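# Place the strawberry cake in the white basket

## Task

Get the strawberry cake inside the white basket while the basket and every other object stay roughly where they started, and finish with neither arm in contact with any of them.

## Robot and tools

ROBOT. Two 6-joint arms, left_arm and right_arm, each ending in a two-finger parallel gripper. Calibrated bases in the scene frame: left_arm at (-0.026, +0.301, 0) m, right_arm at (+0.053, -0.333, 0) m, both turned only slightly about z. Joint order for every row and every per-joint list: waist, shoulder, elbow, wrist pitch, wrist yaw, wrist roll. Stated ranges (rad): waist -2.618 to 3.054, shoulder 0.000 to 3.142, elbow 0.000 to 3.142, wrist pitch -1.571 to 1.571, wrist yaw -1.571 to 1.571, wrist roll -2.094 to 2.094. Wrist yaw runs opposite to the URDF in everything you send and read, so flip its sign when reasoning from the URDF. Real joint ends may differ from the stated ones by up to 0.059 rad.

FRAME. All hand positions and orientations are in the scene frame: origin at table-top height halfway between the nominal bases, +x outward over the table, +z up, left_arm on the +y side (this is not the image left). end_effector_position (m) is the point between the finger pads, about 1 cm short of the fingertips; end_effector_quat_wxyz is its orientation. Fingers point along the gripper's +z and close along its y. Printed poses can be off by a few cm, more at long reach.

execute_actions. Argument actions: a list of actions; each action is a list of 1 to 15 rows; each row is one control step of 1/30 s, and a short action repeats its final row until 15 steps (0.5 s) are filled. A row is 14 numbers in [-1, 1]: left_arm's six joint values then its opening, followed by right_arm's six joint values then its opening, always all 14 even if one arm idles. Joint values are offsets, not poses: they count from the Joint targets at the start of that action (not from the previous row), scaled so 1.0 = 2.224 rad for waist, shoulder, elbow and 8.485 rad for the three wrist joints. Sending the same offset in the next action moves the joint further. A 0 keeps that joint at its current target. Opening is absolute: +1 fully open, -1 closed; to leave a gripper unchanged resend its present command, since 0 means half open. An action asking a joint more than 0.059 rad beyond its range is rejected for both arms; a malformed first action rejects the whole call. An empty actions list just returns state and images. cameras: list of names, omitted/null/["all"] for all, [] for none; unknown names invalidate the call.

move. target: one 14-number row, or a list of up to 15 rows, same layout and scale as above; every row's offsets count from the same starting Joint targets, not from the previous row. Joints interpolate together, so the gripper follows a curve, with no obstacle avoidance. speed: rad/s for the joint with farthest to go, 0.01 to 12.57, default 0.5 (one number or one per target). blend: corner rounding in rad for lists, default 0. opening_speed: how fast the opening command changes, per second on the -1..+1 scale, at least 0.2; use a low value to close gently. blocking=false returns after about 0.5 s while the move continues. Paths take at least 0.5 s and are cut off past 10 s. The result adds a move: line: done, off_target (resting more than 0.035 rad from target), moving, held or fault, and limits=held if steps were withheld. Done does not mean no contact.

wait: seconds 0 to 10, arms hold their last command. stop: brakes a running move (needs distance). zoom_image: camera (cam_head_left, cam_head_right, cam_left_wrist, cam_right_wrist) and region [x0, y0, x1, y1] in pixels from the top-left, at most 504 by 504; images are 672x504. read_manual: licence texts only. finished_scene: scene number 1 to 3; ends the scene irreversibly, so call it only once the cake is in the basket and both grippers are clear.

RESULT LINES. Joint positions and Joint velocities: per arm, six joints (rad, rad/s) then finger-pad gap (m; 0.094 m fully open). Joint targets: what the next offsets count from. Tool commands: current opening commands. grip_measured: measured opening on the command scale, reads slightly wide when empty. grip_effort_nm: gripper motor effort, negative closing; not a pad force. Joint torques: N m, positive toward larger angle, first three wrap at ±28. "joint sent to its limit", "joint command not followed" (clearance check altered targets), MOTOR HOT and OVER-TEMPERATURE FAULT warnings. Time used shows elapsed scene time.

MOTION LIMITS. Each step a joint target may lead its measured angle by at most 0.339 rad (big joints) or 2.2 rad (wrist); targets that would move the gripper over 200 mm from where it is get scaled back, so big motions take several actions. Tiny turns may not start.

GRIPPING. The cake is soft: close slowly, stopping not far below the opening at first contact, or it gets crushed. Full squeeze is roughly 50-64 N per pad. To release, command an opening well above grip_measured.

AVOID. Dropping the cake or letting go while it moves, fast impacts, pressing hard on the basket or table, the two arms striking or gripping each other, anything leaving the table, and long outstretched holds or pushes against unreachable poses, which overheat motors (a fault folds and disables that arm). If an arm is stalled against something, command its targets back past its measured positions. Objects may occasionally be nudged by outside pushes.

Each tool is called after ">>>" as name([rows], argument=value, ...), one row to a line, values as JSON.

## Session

>>> execute_actions(actions=[], cameras=["cam_head_left"])

Scene clock: 0.00 s.
left_arm: end_effector_position=(+0.3753, +0.2977, +0.1035) grip_measured=+1.000 grip_effort_nm=n/a end_effector_quat_wxyz=(+0.586, +0.042, +0.806, -0.072) | right_arm: end_effector_position=(+0.4622, -0.3357, +0.1305) grip_measured=+1.000 grip_effort_nm=n/a end_effector_quat_wxyz=(+0.634, +0.023, +0.773, -0.029)
Joint positions: left_arm=[0.077 1.568 0.393 0.855 -0.268 0.017 0.094] | right_arm=[0.031 1.561 0.381 0.982 -0.115 0.006 0.094]
Joint velocities: within noise
Joint torques (N m): no reading
Motor temperatures (°C): left_arm=[22 26 23 21 23 19 23] | right_arm=[23 25 24 29 23 21 20]
Heat: left arm: 26 °C; right arm: 29 °C.
Joint targets: left_arm=[0.077 1.563 0.398 0.849 -0.269 0.017] | right_arm=[0.031 1.558 0.384 0.971 -0.116 0.006]
Tool commands: left_gripper/opening=+1.0 right_gripper/opening=+1.0
Images, in order (width x height): cam_head_left 672x504.

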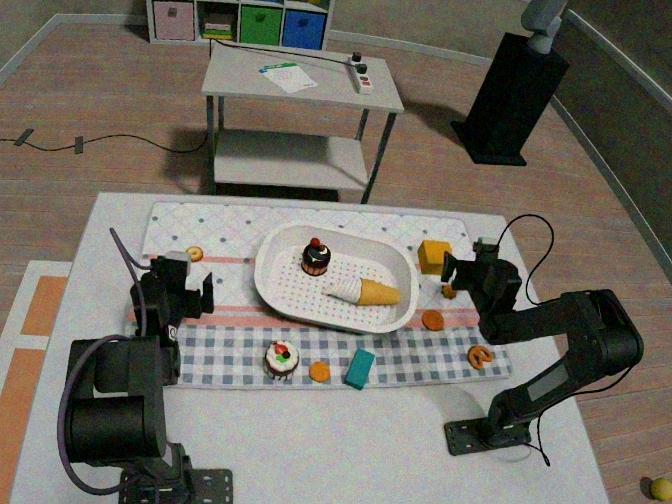

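>>> move([
  [-0.1,0.0665,0.4447,-0.2470,0.0317,-0.002,1,0,0,0,0,0,0,1],
  [-0.347,0.0665,0.4447,-0.2470,0.0317,-0.002,1,0,0,0,0,0,0,1],
], speed=2.2, blend=0.3, cameras=["cam_left_wrist"])

Scene clock: 8.80 s.
left_arm: end_effector_position=(+0.2144, +0.1099, +0.1065) grip_measured=+1.000 grip_effort_nm=0.002 end_effector_quat_wxyz=(+0.002, +0.331, +0.944, -0.006) | right_arm: end_effector_position=(+0.4622, -0.3357, +0.1305) grip_measured=+1.000 grip_effort_nm=0.027 end_effector_quat_wxyz=(+0.634, +0.023, +0.773, -0.029)
Joint positions: left_arm=[-0.699 1.702 1.361 -1.222 -0.009 0.007 0.094] | right_arm=[0.031 1.561 0.381 0.982 -0.115 0.006 0.094]
Joint velocities: within noise
Joint torques (N m): left_arm=[0.36 -6.34 7.82 0.12 0.09 -0.04] | right_arm=[0.03 -4.81 6.65 1.6 -0.05 -0.01]
Motor temperatures (°C): left_arm=[22 26 24 23 23 19 23] | right_arm=[23 25 25 31 23 21 20]
Heat: left arm: 26 °C; right arm: 31 °C.
Joint targets: left_arm=[-0.695 1.711 1.388 -1.246 0.000 0.000] | right_arm=[0.031 1.558 0.384 0.971 -0.116 0.006]
move: done; blend cut to 0.2747 rad at target 1
Images, in order (width x height): cam_left_wrist 672x504.

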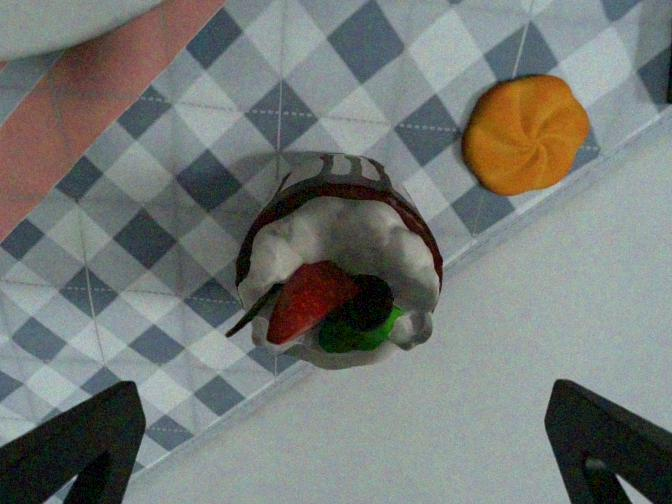

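>>> move([
  [0,0.0297,-0.107,0.0355,0,0,1,0,0,0,0,0,0,1],
  [0,0.0297,-0.107,0.0355,0,0,0.28,0,0,0,0,0,0,1],
  [0,-0.002,0.0459,-0.017,0,0,0.28,0,0,0,0,0,0,1],
  [0.0724,0.187,0.3615,-0.0365,0,0,0.28,0,0,0,0,0,0,1],
  [0.0724,0.2046,0.2451,0.0210,0,0,0.28,0,0,0,0,0,0,1],
], speed=[0.8,1,0.9,1.0,0.9], blend=[0,0,0.1,0.1,0], opening_speed=1.2, cameras=["cam_left_wrist","cam_head_right"])

Scene clock: 28.70 s.
left_arm: end_effector_position=(+0.3966, +0.0674, +0.1032) grip_measured=+0.403 grip_effort_nm=-1.023 end_effector_quat_wxyz=(+0.125, +0.251, +0.959, -0.035) | right_arm: end_effector_position=(+0.4622, -0.3357, +0.1305) grip_measured=+1.000 grip_effort_nm=0.027 end_effector_quat_wxyz=(+0.634, +0.023, +0.773, -0.029)
Joint positions: left_arm=[-0.535 2.161 1.942 -1.091 -0.006 0.007 0.066] | right_arm=[0.031 1.561 0.381 0.982 -0.115 0.006 0.094]
Joint velocities: within noise
Joint torques (N m): left_arm=[0.05 -11.21 5.33 1.12 0.05 -0.05] | right_arm=[0.03 -4.81 6.65 1.6 -0.04 0]
Motor temperatures (°C): left_arm=[22 27 26 22 23 19 23] | right_arm=[23 26 26 32 23 21 20]
Heat: left arm: 27 °C; right arm: 32 °C.
Joint targets: left_arm=[-0.534 2.166 1.933 -1.068 -0.001 0.000] | right_arm=[0.031 1.558 0.384 0.971 -0.116 0.006]
move: done
Images, in order (width x height): cam_head_right 672x504, cam_left_wrist 672x504.

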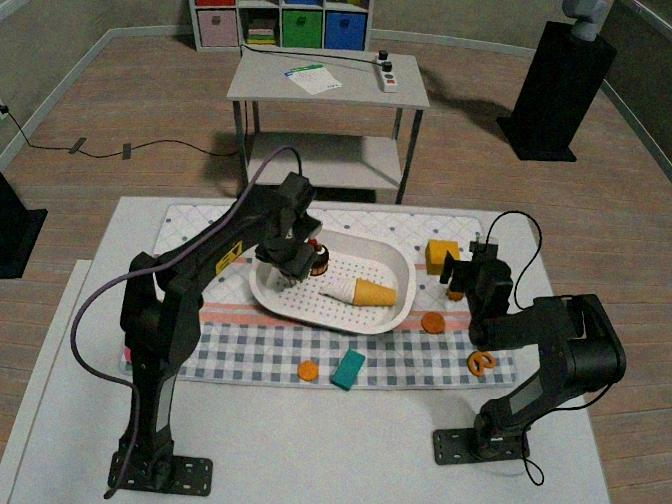

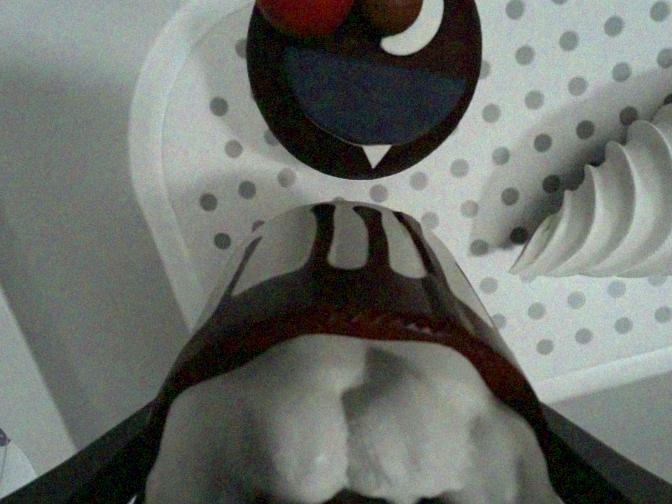

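>>> move([
  [-0.0067,0.1529,0.2352,-0.0534,0,0,0.28,0,0,0,0,0,0,1],
  [-0.0067,0.1398,0.1533,-0.0355,0,0,0.28,0,0,0,0,0,0,1],
  [-0.0067,0.1398,0.1533,-0.0355,0,0,0.55,0,0,0,0,0,0,1],
  [-0.0067,0.1529,0.2352,-0.0534,0,0,0.55,0,0,0,0,0,0,1],
  [-0.0067,-0.0175,0.1165,-0.0580,0,0,0.55,0,0,0,0,0,0,1],
], speed=[0.7,0.2,0.3,0.35,0.8], blend=[0.03,0,0,0.05,0], opening_speed=0.6, cameras=["cam_left_wrist"])

Scene clock: 45.80 s.
left_arm: end_effector_position=(+0.3454, +0.0924, +0.1754) grip_measured=+0.548 grip_effort_nm=0.120 end_effector_quat_wxyz=(+0.054, +0.256, +0.965, -0.015) | right_arm: end_effector_position=(+0.4622, -0.3357, +0.1305) grip_measured=+1.000 grip_effort_nm=0.022 end_effector_quat_wxyz=(+0.634, +0.023, +0.773, -0.029)
Joint positions: left_arm=[-0.543 2.126 2.206 -1.538 -0.001 0.006 0.073] | right_arm=[0.031 1.561 0.381 0.982 -0.115 0.006 0.094]
Joint velocities: within noise
Joint torques (N m): left_arm=[-0.51 -10.63 4.49 0.35 0.01 -0.04] | right_arm=[0.03 -4.81 6.67 1.59 -0.05 0]
Motor temperatures (°C): left_arm=[22 31 25 23 23 19 24] | right_arm=[23 26 26 33 23 21 20]
Heat: left arm: 31 °C; right arm: 33 °C.
Joint targets: left_arm=[-0.549 2.127 2.192 -1.560 0.000 0.000] | right_arm=[0.031 1.558 0.384 0.971 -0.116 0.006]
move: done; target 3's new numbers were sent with left_arm's wrist pitch 0.040 rad from that target
Images, in order (width x height): cam_left_wrist 672x504.

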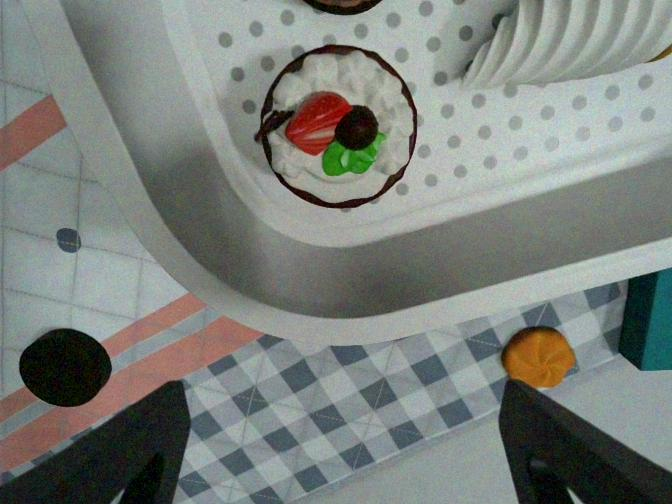

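>>> finished_scene(scene=2)

The scene is finished: the task was done.


## Next scene

The same job, from a new start.

>>> execute_actions(actions=[], cameras=["cam_head_left"])

Scene clock: 0.00 s.
left_arm: end_effector_position=(+0.3701, +0.3334, +0.1050) grip_measured=+1.000 grip_effort_nm=n/a end_effector_quat_wxyz=(+0.593, -0.053, +0.803, +0.032) | right_arm: end_effector_position=(+0.4655, -0.3440, +0.1221) grip_measured=+1.000 grip_effort_nm=n/a end_effector_quat_wxyz=(+0.618, +0.034, +0.785, -0.032)
Joint positions: left_arm=[0.018 1.543 0.359 0.885 0.068 -0.032 0.094] | right_arm=[0.01 1.573 0.405 0.93 -0.111 0.019 0.094]
Joint velocities: within noise
Joint torques (N m): no reading
Motor temperatures (°C): left_arm=[22 24 21 20 23 19 23] | right_arm=[23 22 23 26 23 21 20]
Heat: left arm: 24 °C; right arm: 26 °C.
Joint targets: left_arm=[0.018 1.538 0.364 0.880 0.068 -0.032] | right_arm=[0.010 1.570 0.408 0.918 -0.112 0.019]
Tool commands: left_gripper/opening=+1.0 right_gripper/opening=+1.0
Images, in order (width x height): cam_head_left 672x504.

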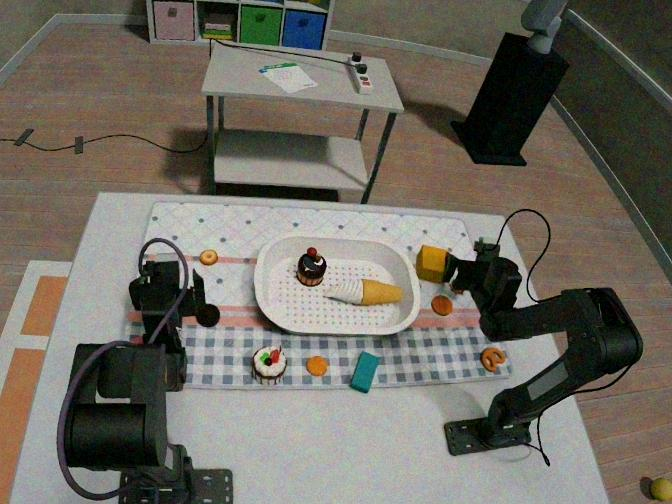

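>>> move([
  [-0.08,0.0391,0.4177,-0.25,-0.008,0.0038,1,0,0,0,0,0,0,1],
  [-0.2995,0.0391,0.4177,-0.25,-0.008,0.0038,1,0,0,0,0,0,0,1],
], speed=2.2, blend=0.27, cameras=["cam_left_wrist"])

Scene clock: 8.97 s.
left_arm: end_effector_position=(+0.2051, +0.1373, +0.1063) grip_measured=+1.000 grip_effort_nm=-0.002 end_effector_quat_wxyz=(+0.002, +0.302, +0.953, +0.000) | right_arm: end_effector_position=(+0.4655, -0.3440, +0.1221) grip_measured=+1.000 grip_effort_nm=0.027 end_effector_quat_wxyz=(+0.618, +0.034, +0.785, -0.032)
Joint positions: left_arm=[-0.649 1.617 1.267 -1.218 0 -0.006 0.094] | right_arm=[0.01 1.573 0.405 0.93 -0.111 0.019 0.094]
Joint velocities: within noise
Joint torques (N m): left_arm=[0.14 -5.63 7.69 0.12 0 0.08] | right_arm=[0.03 -5.01 6.6 1.53 -0.05 -0.01]
Motor temperatures (°C): left_arm=[22 25 22 23 23 19 23] | right_arm=[23 22 23 29 23 21 20]
Heat: left arm: 25 °C; right arm: 29 °C.
Joint targets: left_arm=[-0.648 1.625 1.293 -1.241 0.000 0.000] | right_arm=[0.010 1.570 0.408 0.918 -0.112 0.019]
move: done; blend cut to 0.2441 rad at target 1
Images, in order (width x height): cam_left_wrist 672x504.

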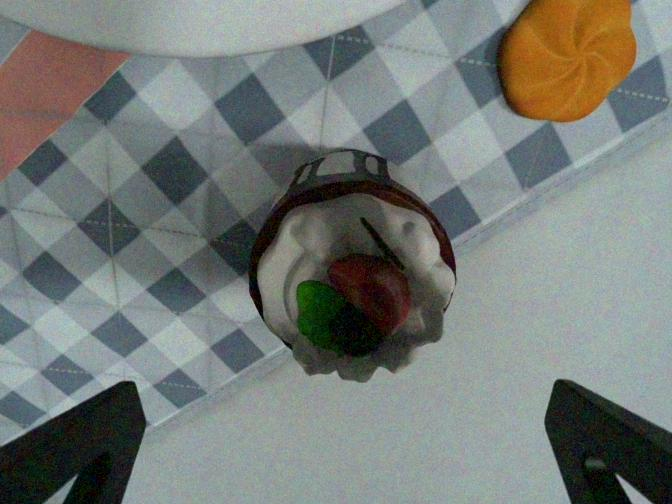

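>>> move([
  [-0.0072,0.031,-0.1061,0.0361,0,0,1,0,0,0,0,0,0,1],
  [-0.0072,0.031,-0.1061,0.0361,0,0,0.28,0,0,0,0,0,0,1],
  [-0.0072,-0.0112,0.0616,-0.0176,0,0,0.28,0,0,0,0,0,0,1],
  [0.0396,0.2257,0.4042,-0.0376,0,0,0.28,0,0,0,0,0,0,1],
  [0.0396,0.2022,0.2248,0.0263,0,0,0.28,0,0,0,0,0,0,1],
], speed=[0.8,1,0.9,1.0,0.9], blend=[0,0,0.1,0.1,0], opening_speed=1.2, cameras=["cam_left_wrist","cam_head_right"])

Scene clock: 28.47 s.
left_arm: end_effector_position=(+0.3711, +0.0678, +0.0875) grip_measured=+0.407 grip_effort_nm=-1.023 end_effector_quat_wxyz=(+0.106, +0.258, +0.960, -0.030) | right_arm: end_effector_position=(+0.4655, -0.3440, +0.1221) grip_measured=+1.000 grip_effort_nm=0.027 end_effector_quat_wxyz=(+0.618, +0.034, +0.785, -0.032)
Joint positions: left_arm=[-0.563 2.106 1.803 -1.047 -0.001 -0.006 0.066] | right_arm=[0.01 1.573 0.405 0.93 -0.111 0.019 0.094]
Joint velocities: within noise
Joint torques (N m): left_arm=[0.28 -14.01 5.12 1.08 0.01 0.09] | right_arm=[0.03 -5 6.6 1.54 -0.05 -0.01]
Motor temperatures (°C): left_arm=[22 26 24 22 23 19 23] | right_arm=[23 23 24 31 23 21 20]
Heat: left arm: 26 °C; right arm: 31 °C.
Joint targets: left_arm=[-0.559 2.075 1.793 -1.018 0.000 0.000] | right_arm=[0.010 1.570 0.408 0.918 -0.112 0.019]
move: done
Images, in order (width x height): cam_head_right 672x504, cam_left_wrist 672x504.

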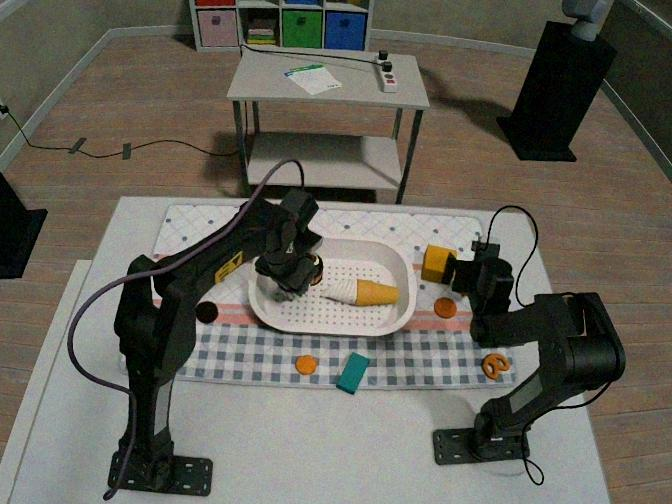

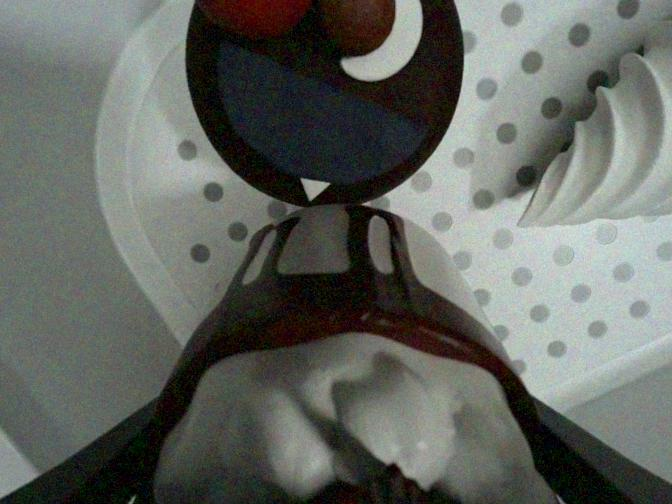

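>>> move([
  [-0.009,0.1298,0.1927,-0.0484,0,0,0.28,0,0,0,0,0,0,1],
  [-0.009,0.1281,0.1241,-0.0309,0,0,0.28,0,0,0,0,0,0,1],
  [-0.009,0.1281,0.1241,-0.0309,0,0,0.55,0,0,0,0,0,0,1],
  [-0.009,0.1298,0.1927,-0.0484,0,0,0.55,0,0,0,0,0,0,1],
  [-0.009,0.0234,0.1794,-0.0639,0,0,0.55,0,0,0,0,0,0,1],
], speed=[0.7,0.2,0.3,0.35,0.8], blend=[0.03,0,0,0.05,0], opening_speed=0.6, cameras=["cam_left_wrist"])

Scene clock: 47.90 s.
left_arm: end_effector_position=(+0.3376, +0.0837, +0.1752) grip_measured=+0.548 grip_effort_nm=0.110 end_effector_quat_wxyz=(+0.054, +0.265, +0.963, -0.011) | right_arm: end_effector_position=(+0.4655, -0.3440, +0.1221) grip_measured=+1.000 grip_effort_nm=0.027 end_effector_quat_wxyz=(+0.618, +0.034, +0.785, -0.032)
Joint positions: left_arm=[-0.574 2.116 2.19 -1.535 0.008 -0.006 0.073] | right_arm=[0.01 1.573 0.405 0.93 -0.111 0.019 0.094]
Joint velocities: within noise
Joint torques (N m): left_arm=[-0.54 -10.02 5.53 0.29 -0.07 0.09] | right_arm=[0.02 -5 6.6 1.54 -0.05 0]
Motor temperatures (°C): left_arm=[22 29 24 22 23 19 24] | right_arm=[23 23 24 32 23 21 20]
Heat: left arm: 29 °C; right arm: 32 °C.
Joint targets: left_arm=[-0.580 2.127 2.192 -1.561 0.000 0.000] | right_arm=[0.010 1.570 0.408 0.918 -0.112 0.019]
move: done; target 3's new numbers were sent with left_arm's shoulder 0.044 rad from that target
Images, in order (width x height): cam_left_wrist 672x504.

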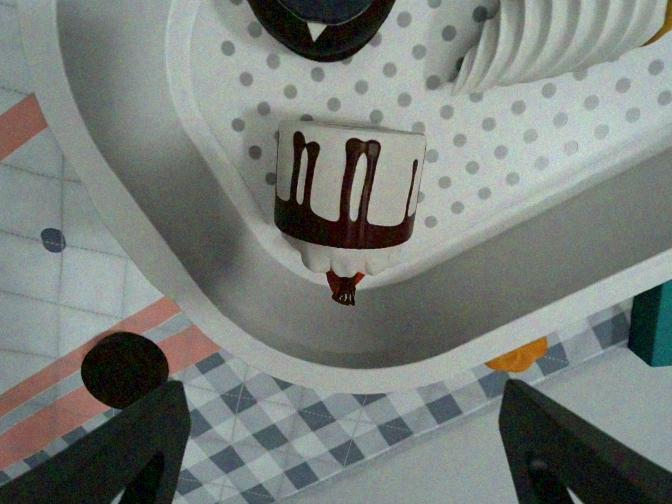

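>>> finished_scene(scene=3)

The scene is finished: the task was done.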